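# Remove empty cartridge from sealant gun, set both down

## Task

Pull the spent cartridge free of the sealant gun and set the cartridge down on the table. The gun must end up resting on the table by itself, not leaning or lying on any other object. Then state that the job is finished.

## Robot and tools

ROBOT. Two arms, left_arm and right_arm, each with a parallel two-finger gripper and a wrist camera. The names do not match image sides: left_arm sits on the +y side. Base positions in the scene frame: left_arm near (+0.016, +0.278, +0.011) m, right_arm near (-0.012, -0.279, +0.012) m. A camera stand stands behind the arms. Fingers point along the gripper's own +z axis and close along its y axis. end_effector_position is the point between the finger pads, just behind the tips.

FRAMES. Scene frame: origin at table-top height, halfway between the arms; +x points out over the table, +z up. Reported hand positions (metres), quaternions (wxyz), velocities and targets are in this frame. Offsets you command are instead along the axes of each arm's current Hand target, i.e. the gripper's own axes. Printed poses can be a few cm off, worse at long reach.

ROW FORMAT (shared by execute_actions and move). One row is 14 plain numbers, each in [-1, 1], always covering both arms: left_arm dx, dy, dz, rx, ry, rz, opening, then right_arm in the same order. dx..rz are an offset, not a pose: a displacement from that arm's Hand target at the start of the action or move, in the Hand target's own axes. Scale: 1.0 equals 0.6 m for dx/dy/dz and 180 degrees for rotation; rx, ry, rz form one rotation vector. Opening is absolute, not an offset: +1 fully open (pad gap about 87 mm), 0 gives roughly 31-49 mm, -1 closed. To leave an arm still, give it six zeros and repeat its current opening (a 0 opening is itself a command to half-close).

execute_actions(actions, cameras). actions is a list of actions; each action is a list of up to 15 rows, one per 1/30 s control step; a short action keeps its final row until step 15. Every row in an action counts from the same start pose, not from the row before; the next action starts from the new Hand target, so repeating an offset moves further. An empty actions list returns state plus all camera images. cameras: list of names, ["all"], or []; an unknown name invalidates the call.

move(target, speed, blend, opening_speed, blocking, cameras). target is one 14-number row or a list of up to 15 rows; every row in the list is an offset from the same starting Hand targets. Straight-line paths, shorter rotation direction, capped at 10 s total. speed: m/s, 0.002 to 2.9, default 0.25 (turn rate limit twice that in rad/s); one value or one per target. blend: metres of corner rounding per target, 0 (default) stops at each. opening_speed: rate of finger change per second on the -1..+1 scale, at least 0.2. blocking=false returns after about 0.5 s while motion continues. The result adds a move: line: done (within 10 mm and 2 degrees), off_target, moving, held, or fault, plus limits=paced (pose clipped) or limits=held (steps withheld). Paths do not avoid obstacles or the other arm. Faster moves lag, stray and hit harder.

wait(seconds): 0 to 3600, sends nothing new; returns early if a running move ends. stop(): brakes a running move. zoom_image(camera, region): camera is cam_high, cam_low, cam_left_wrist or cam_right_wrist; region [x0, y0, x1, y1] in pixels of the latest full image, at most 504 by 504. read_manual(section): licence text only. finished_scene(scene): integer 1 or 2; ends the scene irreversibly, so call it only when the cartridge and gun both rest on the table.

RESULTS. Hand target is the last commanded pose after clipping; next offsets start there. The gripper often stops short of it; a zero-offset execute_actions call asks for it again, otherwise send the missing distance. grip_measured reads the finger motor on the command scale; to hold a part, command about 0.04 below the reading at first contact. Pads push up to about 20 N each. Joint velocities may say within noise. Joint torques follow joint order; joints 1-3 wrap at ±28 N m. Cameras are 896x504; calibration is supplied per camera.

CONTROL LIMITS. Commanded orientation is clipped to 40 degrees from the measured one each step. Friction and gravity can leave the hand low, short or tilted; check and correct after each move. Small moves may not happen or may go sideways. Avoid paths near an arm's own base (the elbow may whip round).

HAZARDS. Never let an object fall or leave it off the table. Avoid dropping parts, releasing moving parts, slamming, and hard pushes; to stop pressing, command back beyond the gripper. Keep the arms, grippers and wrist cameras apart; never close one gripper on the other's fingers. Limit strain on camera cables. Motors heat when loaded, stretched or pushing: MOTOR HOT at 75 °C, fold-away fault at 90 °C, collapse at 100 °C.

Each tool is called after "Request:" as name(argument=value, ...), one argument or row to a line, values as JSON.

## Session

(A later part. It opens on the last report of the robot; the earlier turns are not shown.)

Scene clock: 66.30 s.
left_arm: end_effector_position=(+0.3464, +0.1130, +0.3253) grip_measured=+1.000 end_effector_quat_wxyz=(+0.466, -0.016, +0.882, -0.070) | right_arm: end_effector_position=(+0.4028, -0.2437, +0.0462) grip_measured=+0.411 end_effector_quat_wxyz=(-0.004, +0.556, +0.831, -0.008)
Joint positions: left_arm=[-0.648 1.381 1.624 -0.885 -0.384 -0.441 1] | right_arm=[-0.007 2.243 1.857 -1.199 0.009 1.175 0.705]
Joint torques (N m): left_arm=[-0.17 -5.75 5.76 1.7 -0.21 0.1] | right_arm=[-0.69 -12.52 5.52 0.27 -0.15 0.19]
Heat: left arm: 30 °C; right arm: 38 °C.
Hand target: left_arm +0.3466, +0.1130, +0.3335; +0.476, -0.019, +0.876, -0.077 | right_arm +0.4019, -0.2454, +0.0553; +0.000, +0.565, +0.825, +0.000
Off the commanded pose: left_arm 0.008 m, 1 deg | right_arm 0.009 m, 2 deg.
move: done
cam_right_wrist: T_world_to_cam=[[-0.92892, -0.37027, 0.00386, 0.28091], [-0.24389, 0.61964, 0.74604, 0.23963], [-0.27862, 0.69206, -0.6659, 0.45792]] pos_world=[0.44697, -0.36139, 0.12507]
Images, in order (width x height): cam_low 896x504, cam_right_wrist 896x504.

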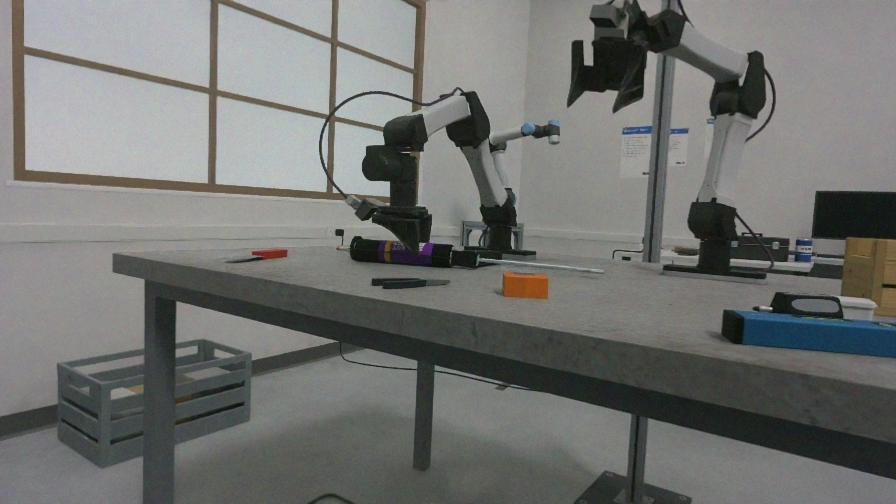

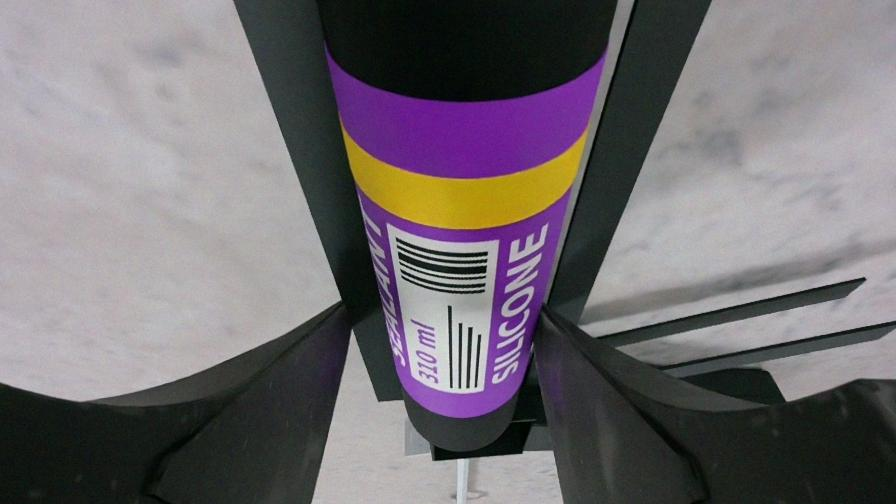

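Request:
move(
  target=[0,0,0,0,0,0,1,0,0,0,0,0,0,0.6],
  opening_speed=0.8,
)

Request:
move(
  target=[0,0,0,0,0,0,1,0,0,-0.027,0,0,0,0.6],
  speed=0.04,
)

Scene clock: 69.27 s.
left_arm: end_effector_position=(+0.3464, +0.1130, +0.3253) grip_measured=+1.000 end_effector_quat_wxyz=(+0.466, -0.016, +0.882, -0.070) | right_arm: end_effector_position=(+0.4027, -0.2437, +0.0462) grip_measured=+0.600 end_effector_quat_wxyz=(-0.004, +0.556, +0.831, -0.008)
Joint positions: left_arm=[-0.648 1.381 1.624 -0.885 -0.384 -0.441 1] | right_arm=[-0.007 2.243 1.857 -1.199 0.009 1.175 0.8]
Joint torques (N m): left_arm=[-0.1 -5.78 5.82 1.64 -0.22 0.13] | right_arm=[-0.77 -12.34 5.33 0.29 -0.16 0.13]
Heat: left arm: 30 °C; right arm: 39 °C.
Hand target: left_arm +0.3466, +0.1130, +0.3335; +0.476, -0.019, +0.876, -0.077 | right_arm +0.4019, -0.2454, +0.0553; +0.000, +0.565, +0.825, +0.000
Off the commanded pose: left_arm 0.008 m, 1 deg | right_arm 0.009 m, 2 deg.
move: done

Scene clock: 70.37 s.
left_arm: end_effector_position=(+0.3464, +0.1130, +0.3253) grip_measured=+1.000 end_effector_quat_wxyz=(+0.466, -0.016, +0.882, -0.070) | right_arm: end_effector_position=(+0.3959, -0.2436, +0.0509) grip_measured=+0.600 end_effector_quat_wxyz=(-0.016, +0.556, +0.831, -0.016)
Joint positions: left_arm=[-0.648 1.381 1.624 -0.885 -0.384 -0.441 1] | right_arm=[-0.007 2.243 1.873 -1.245 0.009 1.176 0.8]
Joint torques (N m): left_arm=[-0.32 -5.74 5.94 1.71 -0.18 0.11] | right_arm=[-0.59 -13.56 8.39 0.07 -0.17 0.13]
Heat: left arm: 30 °C; right arm: 39 °C.
Hand target: left_arm +0.3466, +0.1130, +0.3335; +0.476, -0.019, +0.876, -0.077 | right_arm +0.4019, -0.2454, +0.0715; +0.000, +0.565, +0.825, +0.000
Off the commanded pose: left_arm 0.008 m, 1 deg | right_arm 0.022 m, 3 deg.
move: off_target (right_arm)

Request:
move(
  target=[0,0,0,0,0,0,1,0,0,0,0,0,0,0.1],
  opening_speed=0.5,
  cameras=["cam_right_wrist","cam_low"],
)

Request:
zoom_image(
  camera="cam_low",
  region=[340, 190, 490, 290],
)

Scene clock: 73.57 s.
left_arm: end_effector_position=(+0.3464, +0.1130, +0.3253) grip_measured=+1.000 end_effector_quat_wxyz=(+0.466, -0.016, +0.882, -0.070) | right_arm: end_effector_position=(+0.3949, -0.2436, +0.0510) grip_measured=+0.141 end_effector_quat_wxyz=(-0.018, +0.556, +0.831, -0.017)
Joint positions: left_arm=[-0.648 1.381 1.624 -0.885 -0.384 -0.441 1] | right_arm=[-0.007 2.243 1.873 -1.249 0.009 1.176 0.571]
Joint torques (N m): left_arm=[-0.16 -5.71 5.97 1.67 -0.21 0.11] | right_arm=[-0.83 -13.49 8.43 0.26 -0.16 0.13]
Heat: left arm: 30 °C; right arm: 40 °C.
Hand target: left_arm +0.3466, +0.1130, +0.3335; +0.476, -0.019, +0.876, -0.077 | right_arm +0.4019, -0.2454, +0.0715; +0.000, +0.565, +0.825, +0.000
Off the commanded pose: left_arm 0.008 m, 1 deg | right_arm 0.022 m, 3 deg.
move: done
cam_right_wrist: T_world_to_cam=[[-0.92853, -0.36958, 0.03536, 0.27204], [-0.21796, 0.61971, 0.75396, 0.22347], [-0.30056, 0.69236, -0.65597, 0.46715]] pos_world=[0.4417, -0.36138, 0.12833]
Images, in order (width x height): cam_low 896x504, cam_right_wrist 896x504.

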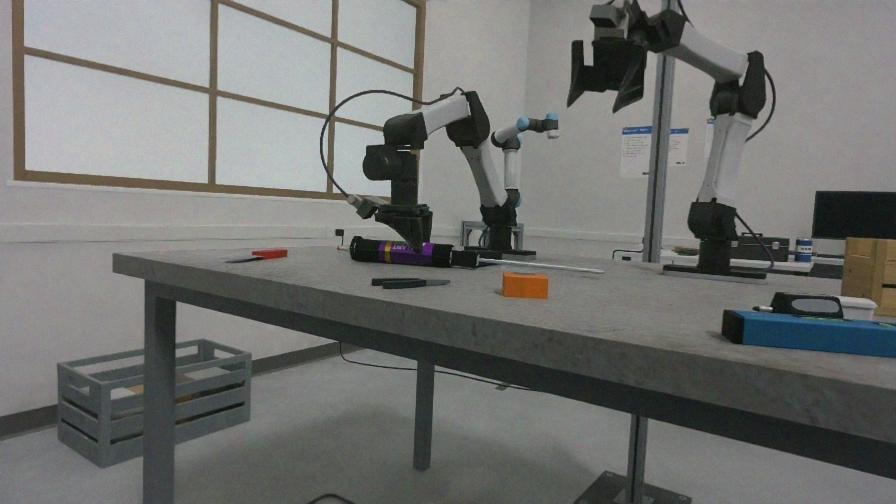

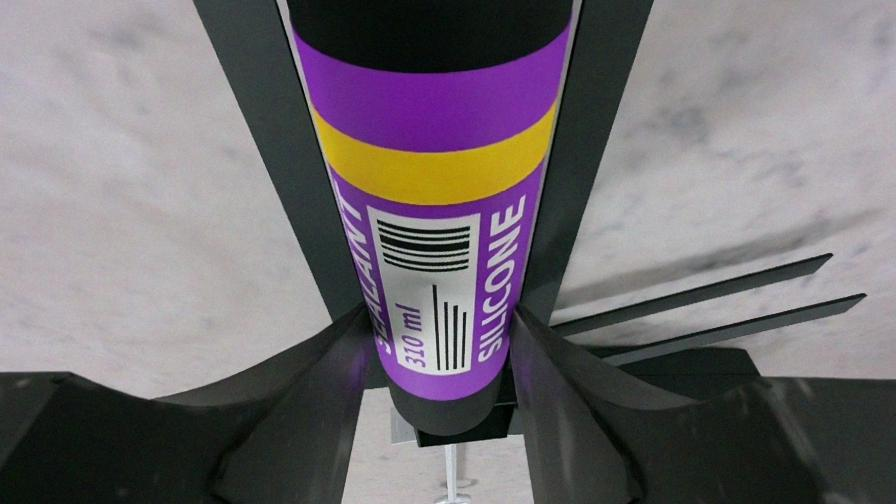

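Scaled by 3.360 from the camera's image (finer frame: 1280x720).

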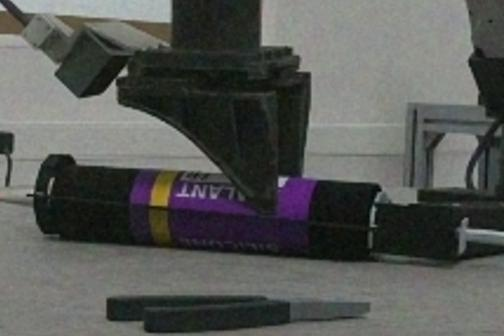

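Request:
move(
  target=[0,0,0,0,0,0,1,0.003,0,-0.025,0,0.039,0,0.0],
  speed=0.06,
  cameras=["cam_right_wrist","cam_low"],
)

Request:
zoom_image(
  camera="cam_low",
  region=[340, 190, 490, 290],
)

Scene clock: 77.43 s.
left_arm: end_effector_position=(+0.3464, +0.1130, +0.3253) grip_measured=+1.000 end_effector_quat_wxyz=(+0.466, -0.016, +0.882, -0.070) | right_arm: end_effector_position=(+0.3992, -0.2435, +0.0852) grip_measured=+0.141 end_effector_quat_wxyz=(-0.044, +0.566, +0.823, +0.028)
Joint positions: left_arm=[-0.648 1.381 1.624 -0.885 -0.384 -0.441 1] | right_arm=[-0.049 2.243 1.99 -1.364 -0.094 1.157 0.571]
Joint torques (N m): left_arm=[-0.43 -5.68 5.82 1.71 -0.18 0.11] | right_arm=[-0.24 -9.16 8.79 0.11 -0.3 -0.11]
Heat: left arm: 30 °C; right arm: 41 °C.
Hand target: left_arm +0.3466, +0.1130, +0.3335; +0.476, -0.019, +0.876, -0.077 | right_arm +0.4012, -0.2436, +0.0865; -0.051, +0.564, +0.823, +0.035
Off the commanded pose: left_arm 0.008 m, 1 deg | right_arm 0.002 m, 1 deg.
move: done
cam_right_wrist: T_world_to_cam=[[-0.93851, -0.34518, -0.00763, 0.28843], [-0.20693, 0.54466, 0.81273, 0.17088], [-0.27638, 0.76433, -0.58259, 0.49235]] pos_world=[0.44213, -0.36983, 0.15017]
Images, in order (width x height): cam_low 896x504, cam_right_wrist 896x504.

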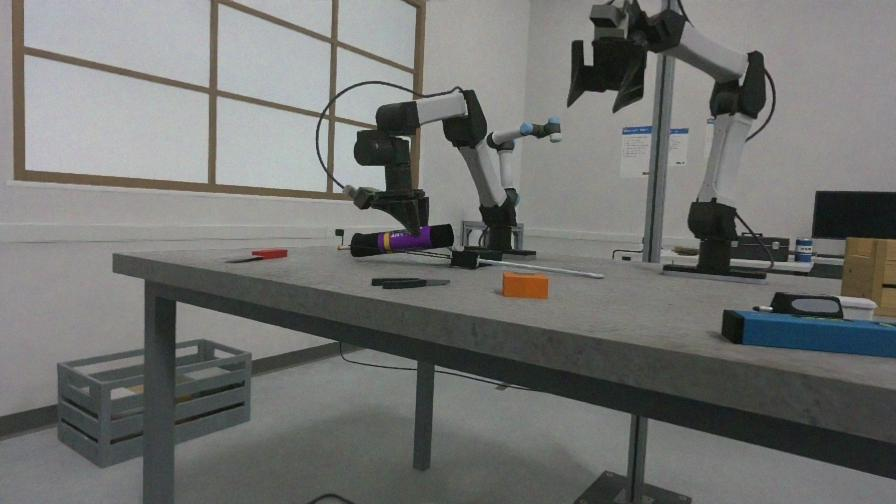

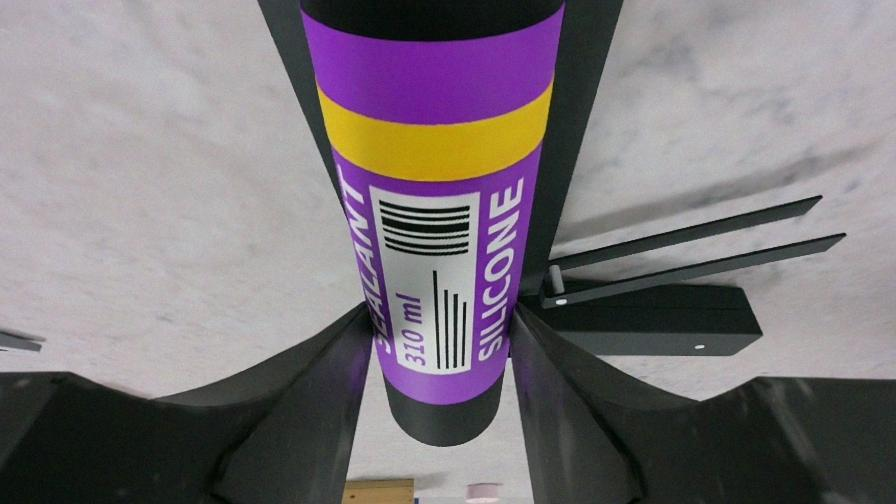

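Scaled by 3.360 from the camera's image (finer frame: 1280x720).

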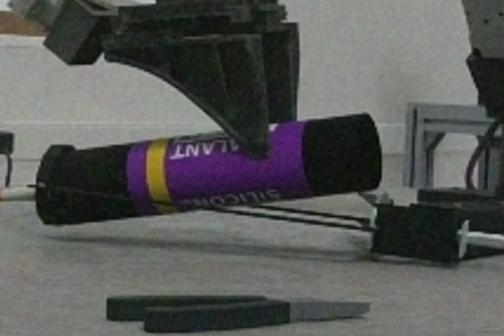

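Request:
move(
  target=[0,0,0,0,0,0,1,0.14,0,-0.005,0,0.02,0,0.0],
  speed=0.07,
  cameras=["cam_high","cam_right_wrist","cam_low"],
)

Request:
zoom_image(
  camera="cam_low",
  region=[340, 190, 490, 290],
)

Scene clock: 81.10 s.
left_arm: end_effector_position=(+0.3464, +0.1130, +0.3253) grip_measured=+1.000 end_effector_quat_wxyz=(+0.466, -0.016, +0.882, -0.070) | right_arm: end_effector_position=(+0.3737, -0.1725, +0.0947) grip_measured=+0.141 end_effector_quat_wxyz=(-0.078, +0.561, +0.823, +0.045)
Joint positions: left_arm=[-0.648 1.381 1.624 -0.885 -0.384 -0.441 1] | right_arm=[0.093 2.168 1.887 -1.352 -0.169 1.287 0.571]
Joint torques (N m): left_arm=[-0.27 -5.98 5.93 1.63 -0.19 0.12] | right_arm=[0.75 -11.67 4.62 0.37 -0.29 0.16]
Heat: left arm: 31 °C; right arm: 41 °C.
Hand target: left_arm +0.3466, +0.1130, +0.3335; +0.476, -0.019, +0.876, -0.077 | right_arm +0.3712, -0.1662, +0.0996; -0.076, +0.563, +0.821, +0.052
Off the commanded pose: left_arm 0.008 m, 1 deg | right_arm 0.009 m, 1 deg.
move: done
cam_right_wrist: T_world_to_cam=[[-0.93546, -0.35343, 0.00287, 0.28553], [-0.18137, 0.48699, 0.85437, 0.09587], [-0.30336, 0.7987, -0.51966, 0.44662]] pos_world=[0.41998, -0.30249, 0.14936]
Images, in order (width x height): cam_high 896x504, cam_low 896x504, cam_right_wrist 896x504.

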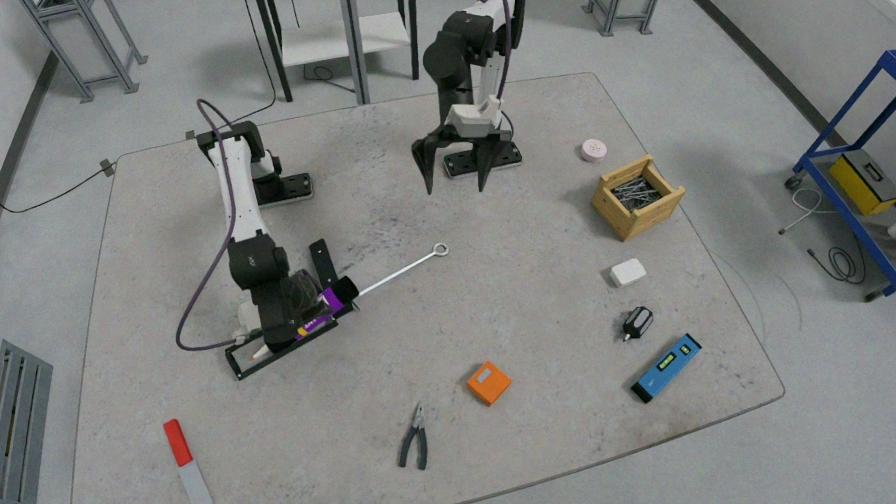

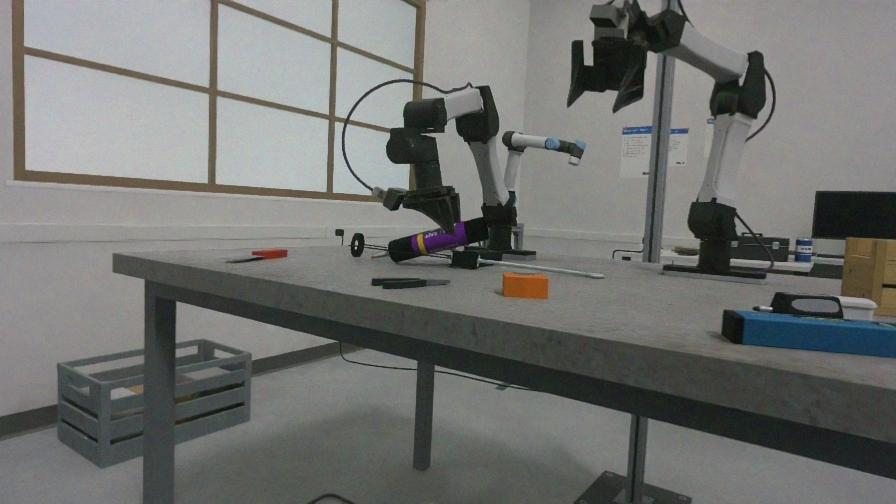

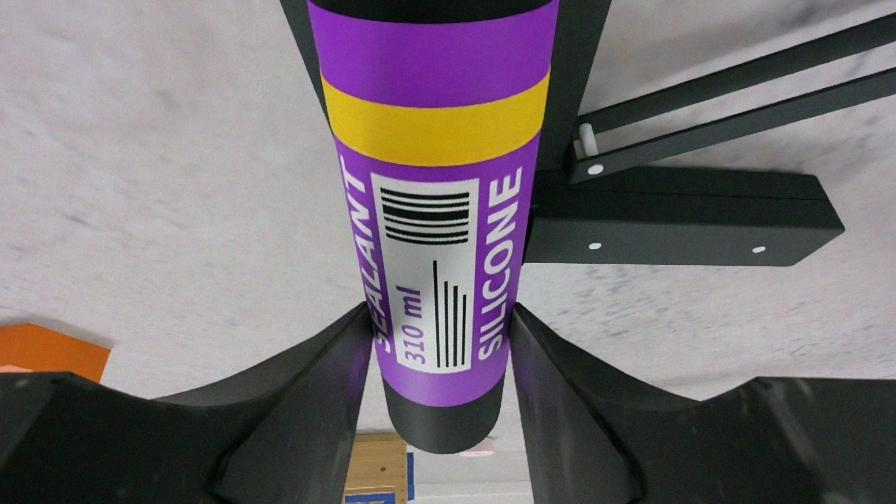

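Scaled by 3.360 from the camera's image (finer frame: 1280x720).

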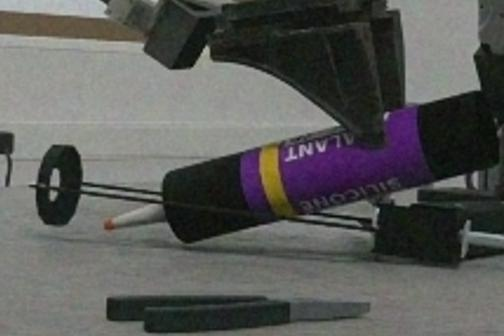

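Request:
move(
  target=[
    [0,0,0,0,0,0,1,0.017,0,-0.098,0,0,0,0.0],
    [0,0,0,0,0,0,1,0.162,0.15,-0.056,0,-0.059,0,0.0],
    [0,0,0,0,0,0,1,0.138,0.15,0.07,0,-0.059,0,0.0],
  ],
  speed=[0.15,0.15,0.06],
  blend=0.02,
  cameras=["cam_high","cam_right_wrist","cam_low"],
)

Request:
zoom_image(
  camera="cam_low",
  region=[340, 190, 520, 310],
)

Scene clock: 92.13 s.
left_arm: end_effector_position=(+0.3464, +0.1130, +0.3253) grip_measured=+1.000 end_effector_quat_wxyz=(+0.466, -0.016, +0.882, -0.070) | right_arm: end_effector_position=(+0.4229, -0.0509, +0.0846) grip_measured=+0.000 end_effector_quat_wxyz=(-0.002, +0.564, +0.826, +0.011)
Joint positions: left_arm=[-0.648 1.381 1.624 -0.885 -0.384 -0.441 1] | right_arm=[0.39 2.547 2.546 -1.553 -0.014 1.591 0.5]
Joint torques (N m): left_arm=[-0.06 -5.76 5.79 1.7 -0.19 0.12] | right_arm=[0.31 -10.59 5.37 0.52 0.02 0.08]
Heat: left arm: 31 °C; right arm: 40 °C.
Hand target: left_arm +0.3466, +0.1130, +0.3335; +0.476, -0.019, +0.876, -0.077 | right_arm +0.4230, -0.0505, +0.0738; +0.000, +0.565, +0.825, +0.000
Off the commanded pose: left_arm 0.008 m, 1 deg | right_arm 0.011 m, 1 deg.
move: off_target (right_arm)
cam_right_wrist: T_world_to_cam=[[-0.93537, -0.35253, -0.02843, 0.37717], [-0.25029, 0.60303, 0.75744, 0.09736], [-0.24988, 0.7156, -0.65229, 0.34354]] pos_world=[0.463, -0.17158, 0.16107]
Images, in order (width x height): cam_high 896x504, cam_low 896x504, cam_right_wrist 896x504.

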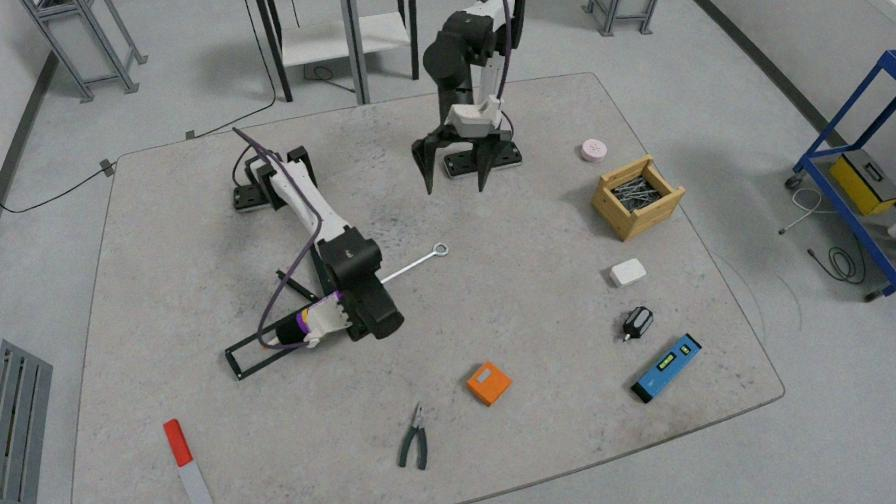

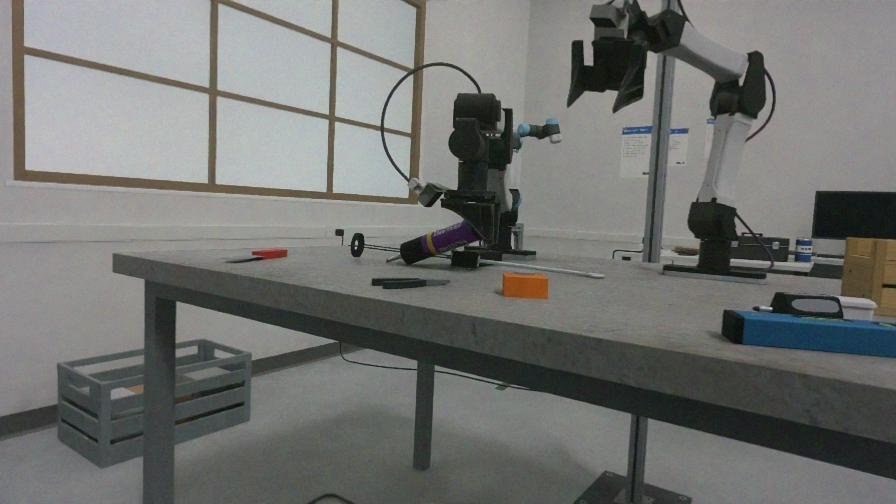

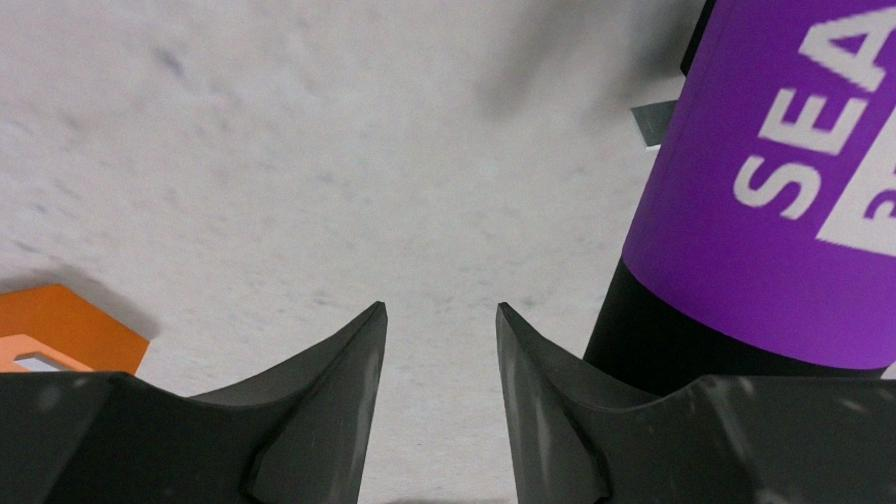

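Scaled by 2.800 from the camera's image (finer frame: 1280x720).

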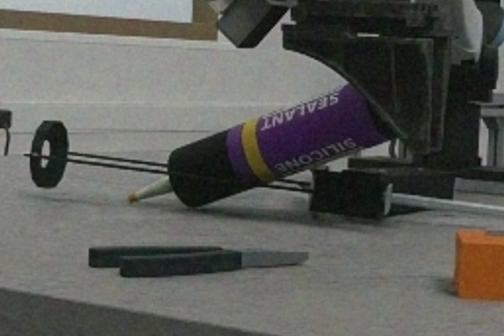

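Request:
move(
  target=[0,0,0,0,0,0,1,0,0,-0.2,0,0,0,0.0],
  speed=0.06,
  cameras=["cam_high","cam_right_wrist","cam_low"],
)

Request:
zoom_image(
  camera="cam_low",
  region=[340, 190, 520, 310],
)

Scene clock: 97.57 s.
left_arm: end_effector_position=(+0.3464, +0.1130, +0.3253) grip_measured=+1.000 end_effector_quat_wxyz=(+0.466, -0.016, +0.882, -0.070) | right_arm: end_effector_position=(+0.4234, -0.0507, +0.1701) grip_measured=+0.000 end_effector_quat_wxyz=(+0.046, +0.567, +0.818, +0.085)
Joint positions: left_arm=[-0.648 1.381 1.624 -0.885 -0.384 -0.441 1] | right_arm=[0.39 2.38 2.573 -1.571 -0.014 1.606 0.5]
Joint torques (N m): left_arm=[-0.25 -5.86 5.83 1.69 -0.21 0.11] | right_arm=[-0.1 -13.93 8.46 0.67 -0.18 0.18]
Heat: left arm: 31 °C; right arm: 42 °C.
Hand target: left_arm +0.3466, +0.1130, +0.3335; +0.476, -0.019, +0.876, -0.077 | right_arm +0.4229, -0.0506, +0.1937; +0.000, +0.565, +0.825, +0.000
Off the commanded pose: left_arm 0.008 m, 1 deg | right_arm 0.024 m, 11 deg.
joint sent to its limit (right arm) — joint 4 (wrist pitch), lower limit. The joint targets are off in orientation, not in position.
move: off_target (right_arm)
cam_right_wrist: T_world_to_cam=[[-0.92145, -0.33063, -0.20401, 0.40536], [-0.36474, 0.5554, 0.74732, 0.08043], [-0.13378, 0.76303, -0.63237, 0.3492]] pos_world=[0.44956, -0.1771, 0.24341]
Images, in order (width x height): cam_high 896x504, cam_low 896x504, cam_right_wrist 896x504.

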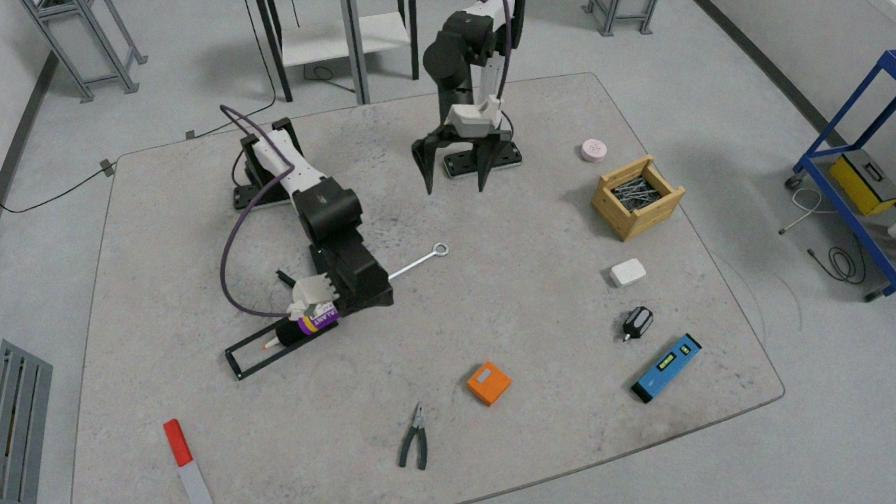

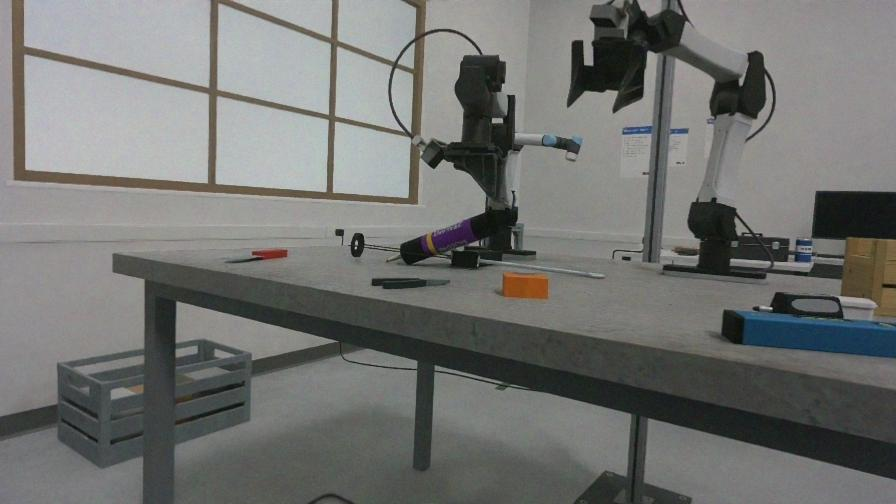

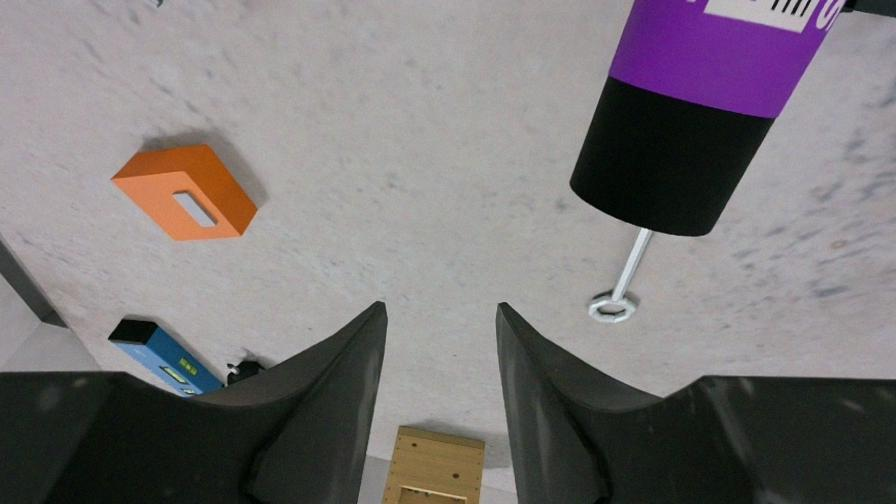

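Scaled by 2.800 from the camera's image (finer frame: 1280x720).

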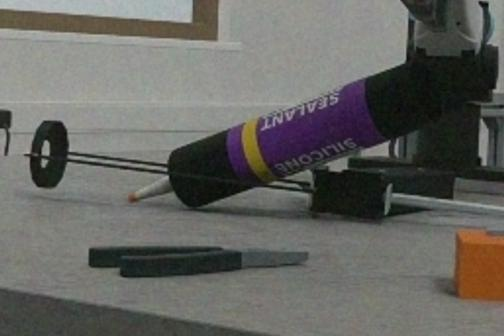

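Request:
move(
  target=[0,0,0,0,0,0,1,-0.125,-0.113,0.05,0,0.12,0,0.9],
  speed=0.15,
  cameras=["cam_right_wrist","cam_low"],
)

Request:
zoom_image(
  camera="cam_low",
  region=[340, 160, 550, 300],
)

Scene clock: 106.83 s.
left_arm: end_effector_position=(+0.3464, +0.1130, +0.3253) grip_measured=+1.000 end_effector_quat_wxyz=(+0.466, -0.016, +0.882, -0.070) | right_arm: end_effector_position=(+0.3922, -0.1459, +0.1477) grip_measured=+0.900 end_effector_quat_wxyz=(-0.137, +0.568, +0.804, +0.115)
Joint positions: left_arm=[-0.648 1.381 1.624 -0.885 -0.384 -0.441 1] | right_arm=[0.082 2.275 2.21 -1.571 -0.353 1.303 0.95]
Joint torques (N m): left_arm=[-0.2 -5.81 6.02 1.67 -0.19 0.13] | right_arm=[-0.29 -13.79 5.22 0.06 -0.49 -0.16]
Heat: left arm: 31 °C; right arm: 45 °C.
Hand target: left_arm +0.3466, +0.1130, +0.3335; +0.476, -0.019, +0.876, -0.077 | right_arm +0.3868, -0.1450, +0.1638; -0.155, +0.555, +0.810, +0.106
Off the commanded pose: left_arm 0.008 m, 1 deg | right_arm 0.017 m, 3 deg.
joint sent to its limit (right arm) — joint 4 (wrist pitch), lower limit. The joint targets are off in orientation, not in position.
move: off_target (right_arm)
cam_right_wrist: T_world_to_cam=[[-0.94866, -0.31418, -0.0366, 0.32876], [-0.14532, 0.33014, 0.93268, -0.00768], [-0.28095, 0.89011, -0.35885, 0.43932]] pos_world=[0.43419, -0.28521, 0.17684]
Images, in order (width x height): cam_low 896x504, cam_right_wrist 896x504.

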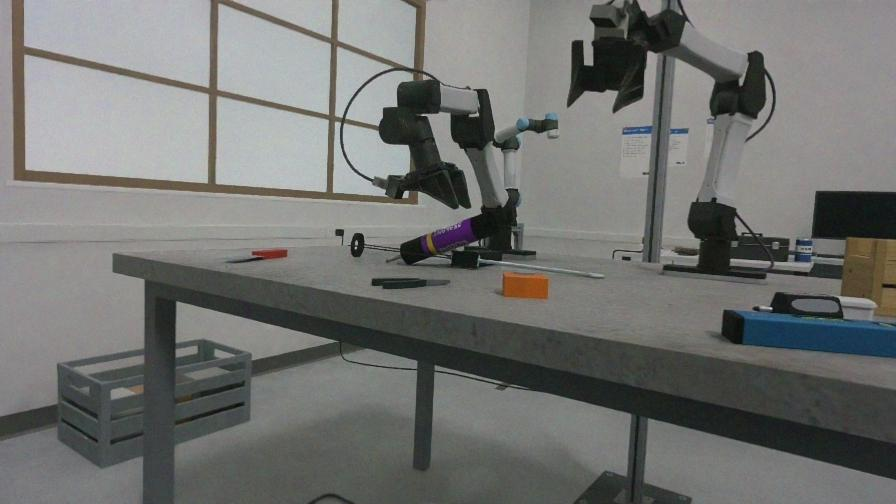

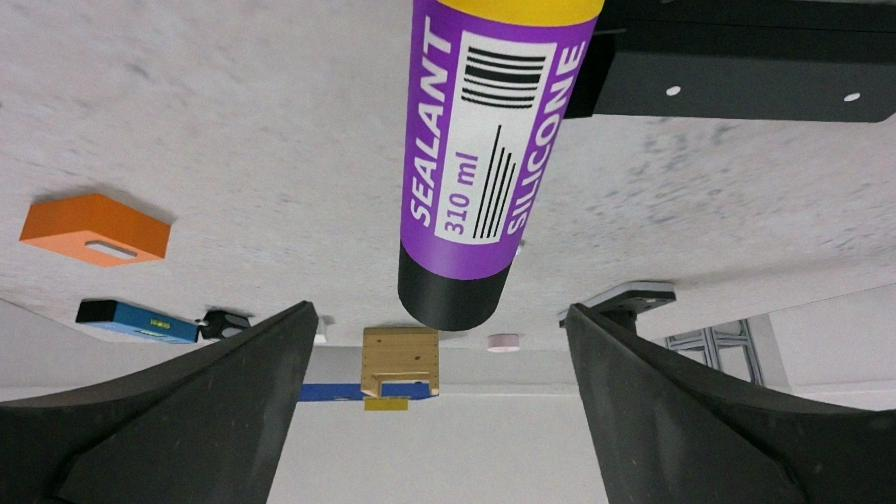

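Scaled by 2.400 from the camera's image (finer frame: 1280x720).

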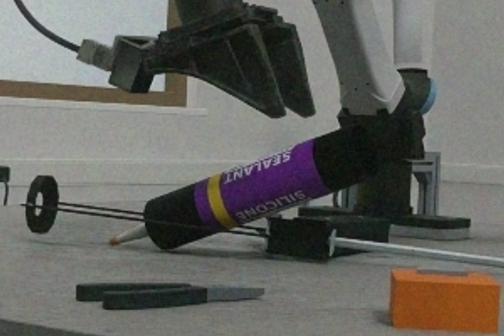

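Request:
move(
  target=[
    [0,0,0,0,0,0,1,-0.023,-0.008,0.02,0,0.06,0.05,0.9],
    [0,0,0,0,0,0,1,-0.023,-0.008,0.07,0,0.06,0.05,0.9],
  ],
  speed=0.08,
  blend=0.01,
  cameras=["cam_right_wrist","cam_low"],
)

Request:
zoom_image(
  camera="cam_low",
  region=[340, 160, 550, 300],
)

Scene clock: 117.33 s.
left_arm: end_effector_position=(+0.3464, +0.1130, +0.3253) grip_measured=+1.000 end_effector_quat_wxyz=(+0.466, -0.016, +0.882, -0.070) | right_arm: end_effector_position=(+0.3817, -0.1515, +0.1248) grip_measured=+0.900 end_effector_quat_wxyz=(-0.227, +0.603, +0.751, +0.145)
Joint positions: left_arm=[-0.648 1.381 1.624 -0.885 -0.384 -0.441 1] | right_arm=[0.012 2.275 2.03 -1.51 -0.516 1.318 0.95]
Joint torques (N m): left_arm=[-0.27 -5.81 5.9 1.66 -0.16 0.11] | right_arm=[0.88 -9.35 5.11 0.1 -0.54 0.18]
Heat: left arm: 31 °C; right arm: 44 °C.
Hand target: left_arm +0.3466, +0.1130, +0.3335; +0.476, -0.019, +0.876, -0.077 | right_arm +0.3814, -0.1444, +0.1196; -0.238, +0.604, +0.746, +0.145
Off the commanded pose: left_arm 0.008 m, 1 deg | right_arm 0.009 m, 1 deg.
move: done
cam_right_wrist: T_world_to_cam=[[-0.97529, -0.21515, 0.05012, 0.33064], [0.00861, 0.18969, 0.98181, -0.07211], [-0.22074, 0.95798, -0.18315, 0.39851]] pos_world=[0.41106, -0.29695, 0.12721]
Images, in order (width x height): cam_low 896x504, cam_right_wrist 896x504.

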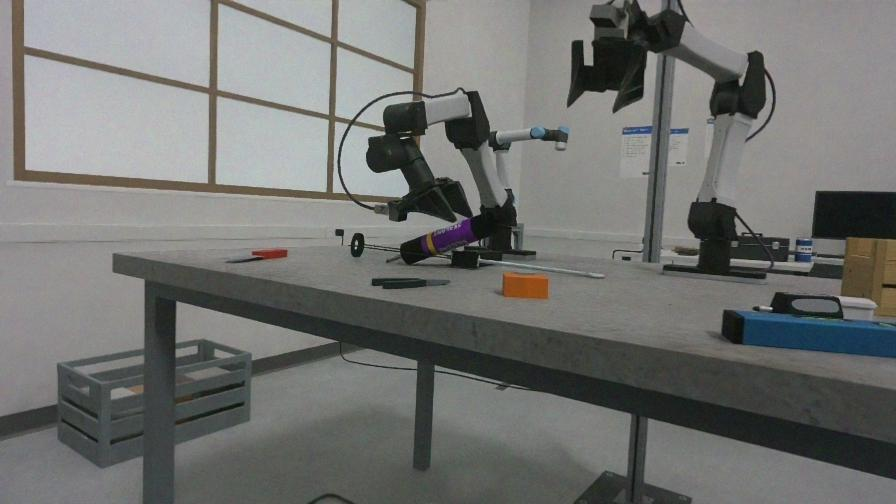

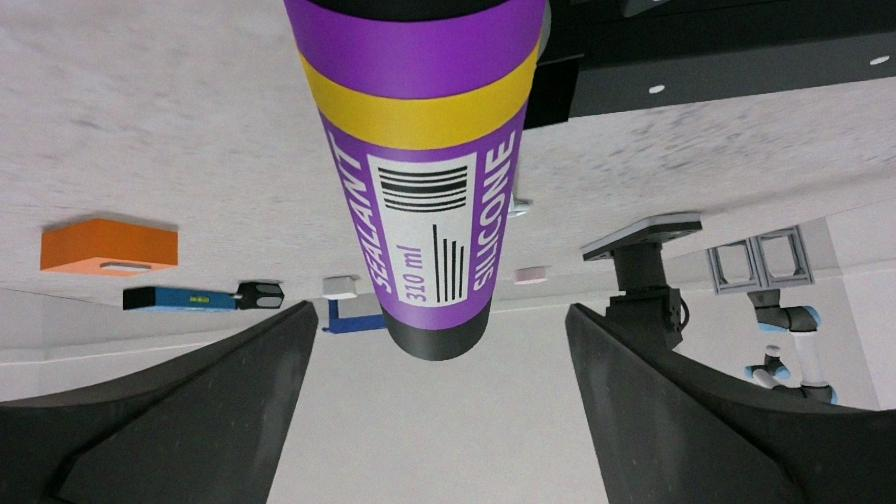

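Scaled by 2.400 from the camera's image (finer frame: 1280x720).

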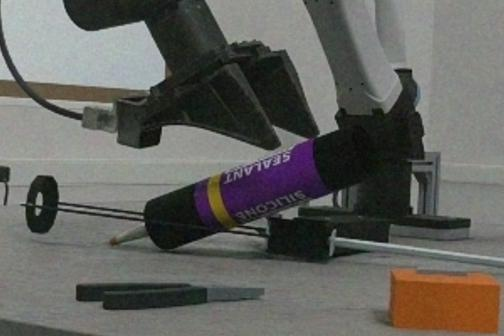

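Request:
move(
  target=[0,0,0,0,0,0,1,0.006,0.003,0.052,0,0,-0.012,0.9],
  speed=0.06,
  cameras=["cam_right_wrist","cam_low"],
)

Request:
zoom_image(
  camera="cam_low",
  region=[340, 160, 550, 300],
)

Scene clock: 121.00 s.
left_arm: end_effector_position=(+0.3464, +0.1130, +0.3253) grip_measured=+1.000 end_effector_quat_wxyz=(+0.466, -0.016, +0.882, -0.070) | right_arm: end_effector_position=(+0.3773, -0.1300, +0.0969) grip_measured=+0.900 end_effector_quat_wxyz=(-0.227, +0.587, +0.763, +0.147)
Joint positions: left_arm=[-0.648 1.381 1.624 -0.885 -0.384 -0.441 1] | right_arm=[0.063 2.275 1.919 -1.38 -0.525 1.332 0.95]
Joint torques (N m): left_arm=[-0.2 -5.79 5.86 1.7 -0.17 0.08] | right_arm=[0.43 -10.11 5.22 0.15 -0.56 0.21]
Heat: left arm: 31 °C; right arm: 43 °C.
Hand target: left_arm +0.3466, +0.1130, +0.3335; +0.476, -0.019, +0.876, -0.077 | right_arm +0.3769, -0.1251, +0.0951; -0.235, +0.590, +0.758, +0.150
Off the commanded pose: left_arm 0.008 m, 1 deg | right_arm 0.005 m, 1 deg.
move: done
cam_right_wrist: T_world_to_cam=[[-0.96697, -0.25202, 0.03807, 0.32558], [-0.00898, 0.18299, 0.98307, -0.04322], [-0.25472, 0.95026, -0.17921, 0.38324]] pos_world=[0.41205, -0.27422, 0.09877]
Images, in order (width x height): cam_low 896x504, cam_right_wrist 896x504.

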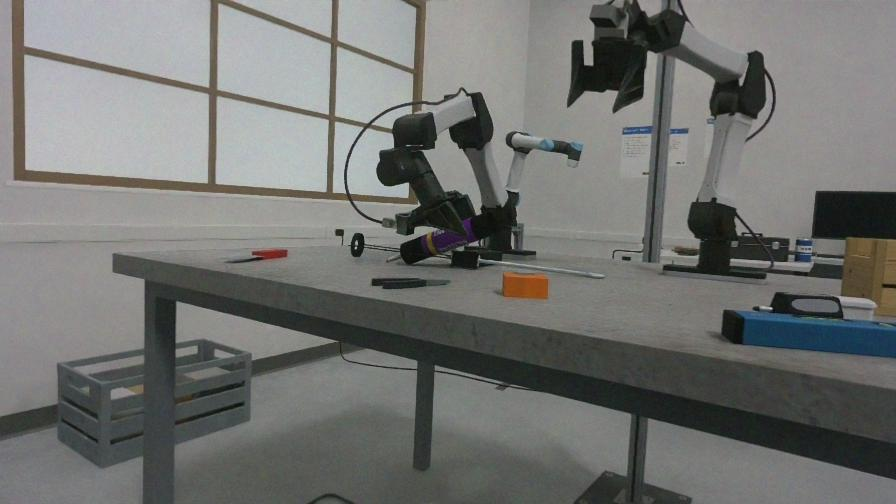

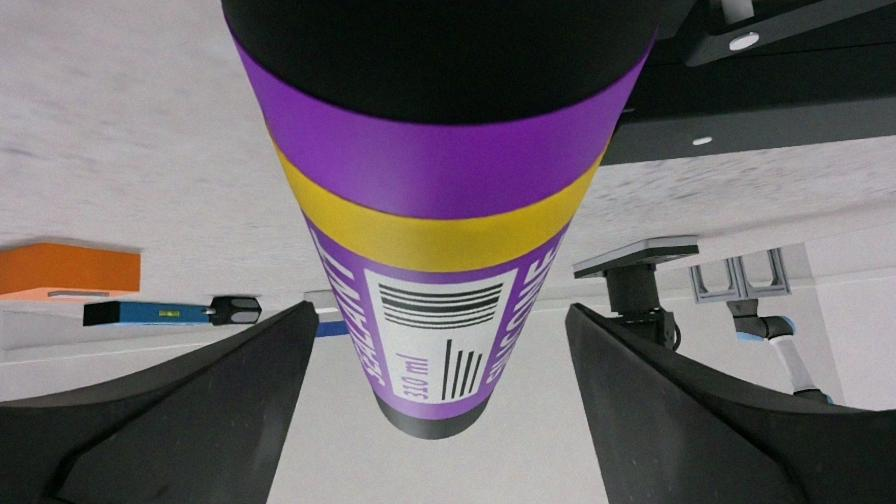

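Scaled by 2.400 from the camera's image (finer frame: 1280x720).

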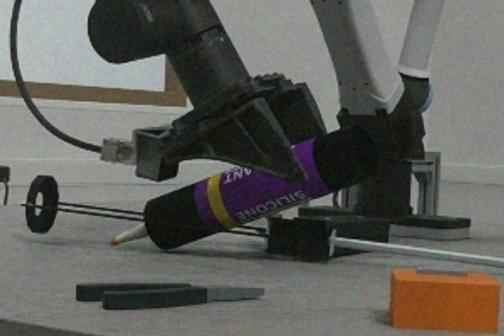

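Request:
move(
  target=[0,0,0,0,0,0,1,0,0,0,0,0,0,-0.05],
  opening_speed=0.7,
)

Request:
move(
  target=[0,0,0,0,0,0,1,0.05,0,-0.12,0,0,0,-0.05],
  speed=0.1,
  cameras=["cam_high","cam_low","cam_right_wrist"],
)

Request:
zoom_image(
  camera="cam_low",
  region=[340, 160, 550, 300],
)

Scene clock: 125.80 s.
left_arm: end_effector_position=(+0.3464, +0.1130, +0.3253) grip_measured=+1.000 end_effector_quat_wxyz=(+0.466, -0.016, +0.882, -0.070) | right_arm: end_effector_position=(+0.3779, -0.1298, +0.0969) grip_measured=+0.195 end_effector_quat_wxyz=(-0.227, +0.587, +0.763, +0.148)
Joint positions: left_arm=[-0.648 1.381 1.624 -0.885 -0.384 -0.441 1] | right_arm=[0.063 2.275 1.919 -1.378 -0.525 1.334 0.597]
Joint torques (N m): left_arm=[-0.18 -5.82 5.78 1.74 -0.2 0.12] | right_arm=[0.2 -9.99 5.07 0.12 -0.52 0.17]
Heat: left arm: 32 °C; right arm: 42 °C.
Hand target: left_arm +0.3466, +0.1130, +0.3335; +0.476, -0.019, +0.876, -0.077 | right_arm +0.3769, -0.1251, +0.0950; -0.235, +0.590, +0.758, +0.150
Off the commanded pose: left_arm 0.008 m, 1 deg | right_arm 0.005 m, 1 deg.
move: done

Scene clock: 127.23 s.
left_arm: end_effector_position=(+0.3464, +0.1130, +0.3253) grip_measured=+1.000 end_effector_quat_wxyz=(+0.466, -0.016, +0.882, -0.070) | right_arm: end_effector_position=(+0.3818, -0.1367, +0.1468) grip_measured=+0.195 end_effector_quat_wxyz=(-0.226, +0.596, +0.755, +0.153)
Joint positions: left_arm=[-0.648 1.381 1.624 -0.885 -0.384 -0.441 1] | right_arm=[0.043 2.27 2.107 -1.567 -0.532 1.339 0.597]
Joint torques (N m): left_arm=[-0.38 -5.75 5.76 1.63 -0.19 0.14] | right_arm=[-0.5 -13.89 8.44 -0.18 -0.59 0.19]
Heat: left arm: 32 °C; right arm: 42 °C.
Hand target: left_arm +0.3466, +0.1130, +0.3335; +0.476, -0.019, +0.876, -0.077 | right_arm +0.3841, -0.1369, +0.1717; -0.235, +0.590, +0.757, +0.150
Off the commanded pose: left_arm 0.008 m, 1 deg | right_arm 0.025 m, 1 deg.
joint sent to its limit (right arm) — joint 4 (wrist pitch), lower limit. The joint targets are off in orientation, not in position.
move: off_target (right_arm)
cam_right_wrist: T_world_to_cam=[[-0.97353, -0.22587, 0.03497, 0.33283], [-0.0058, 0.17738, 0.98413, -0.09312], [-0.22849, 0.95787, -0.174, 0.38999]] pos_world=[0.41259, -0.28187, 0.14785]

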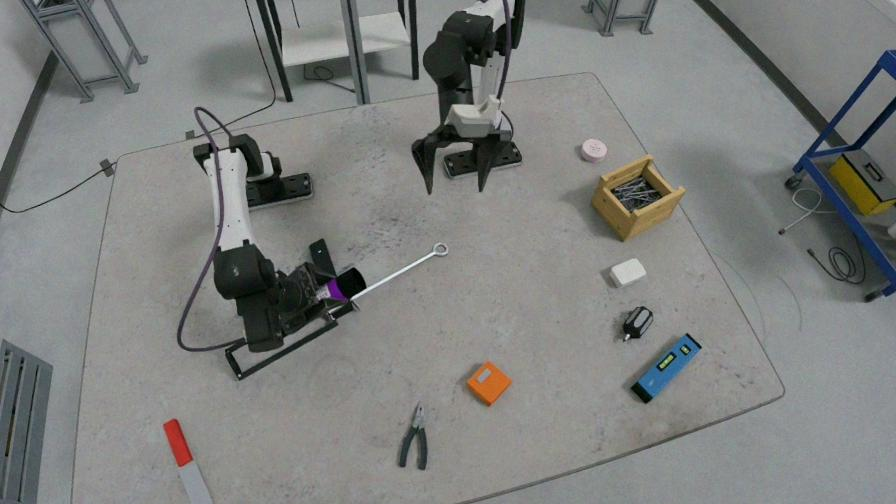

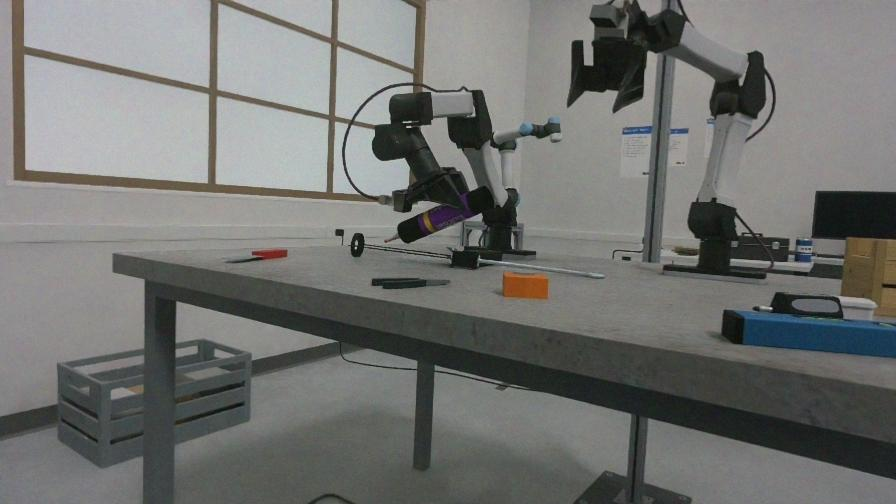

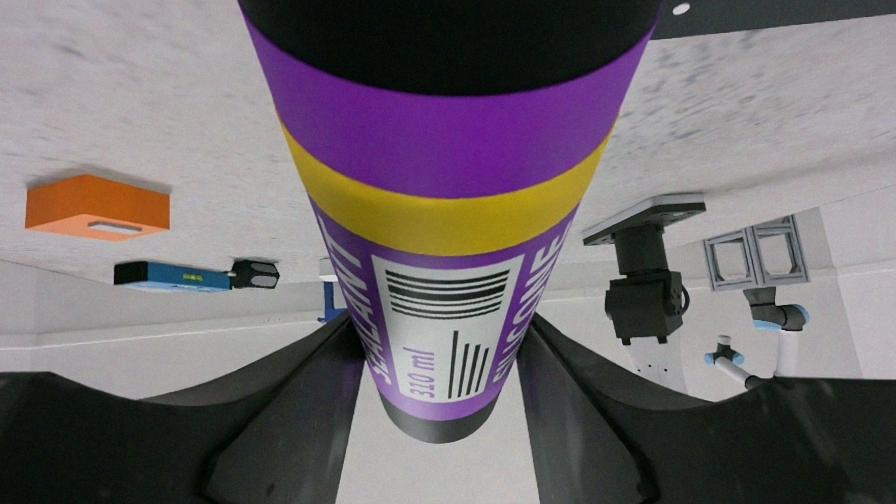

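Scaled by 2.400 from the camera's image (finer frame: 1280x720).

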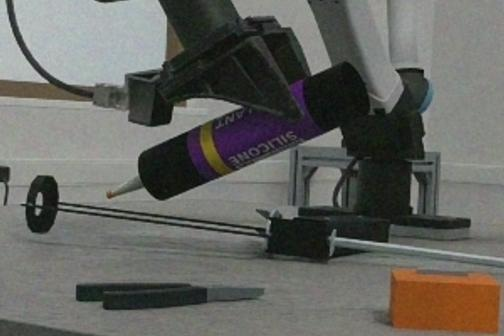

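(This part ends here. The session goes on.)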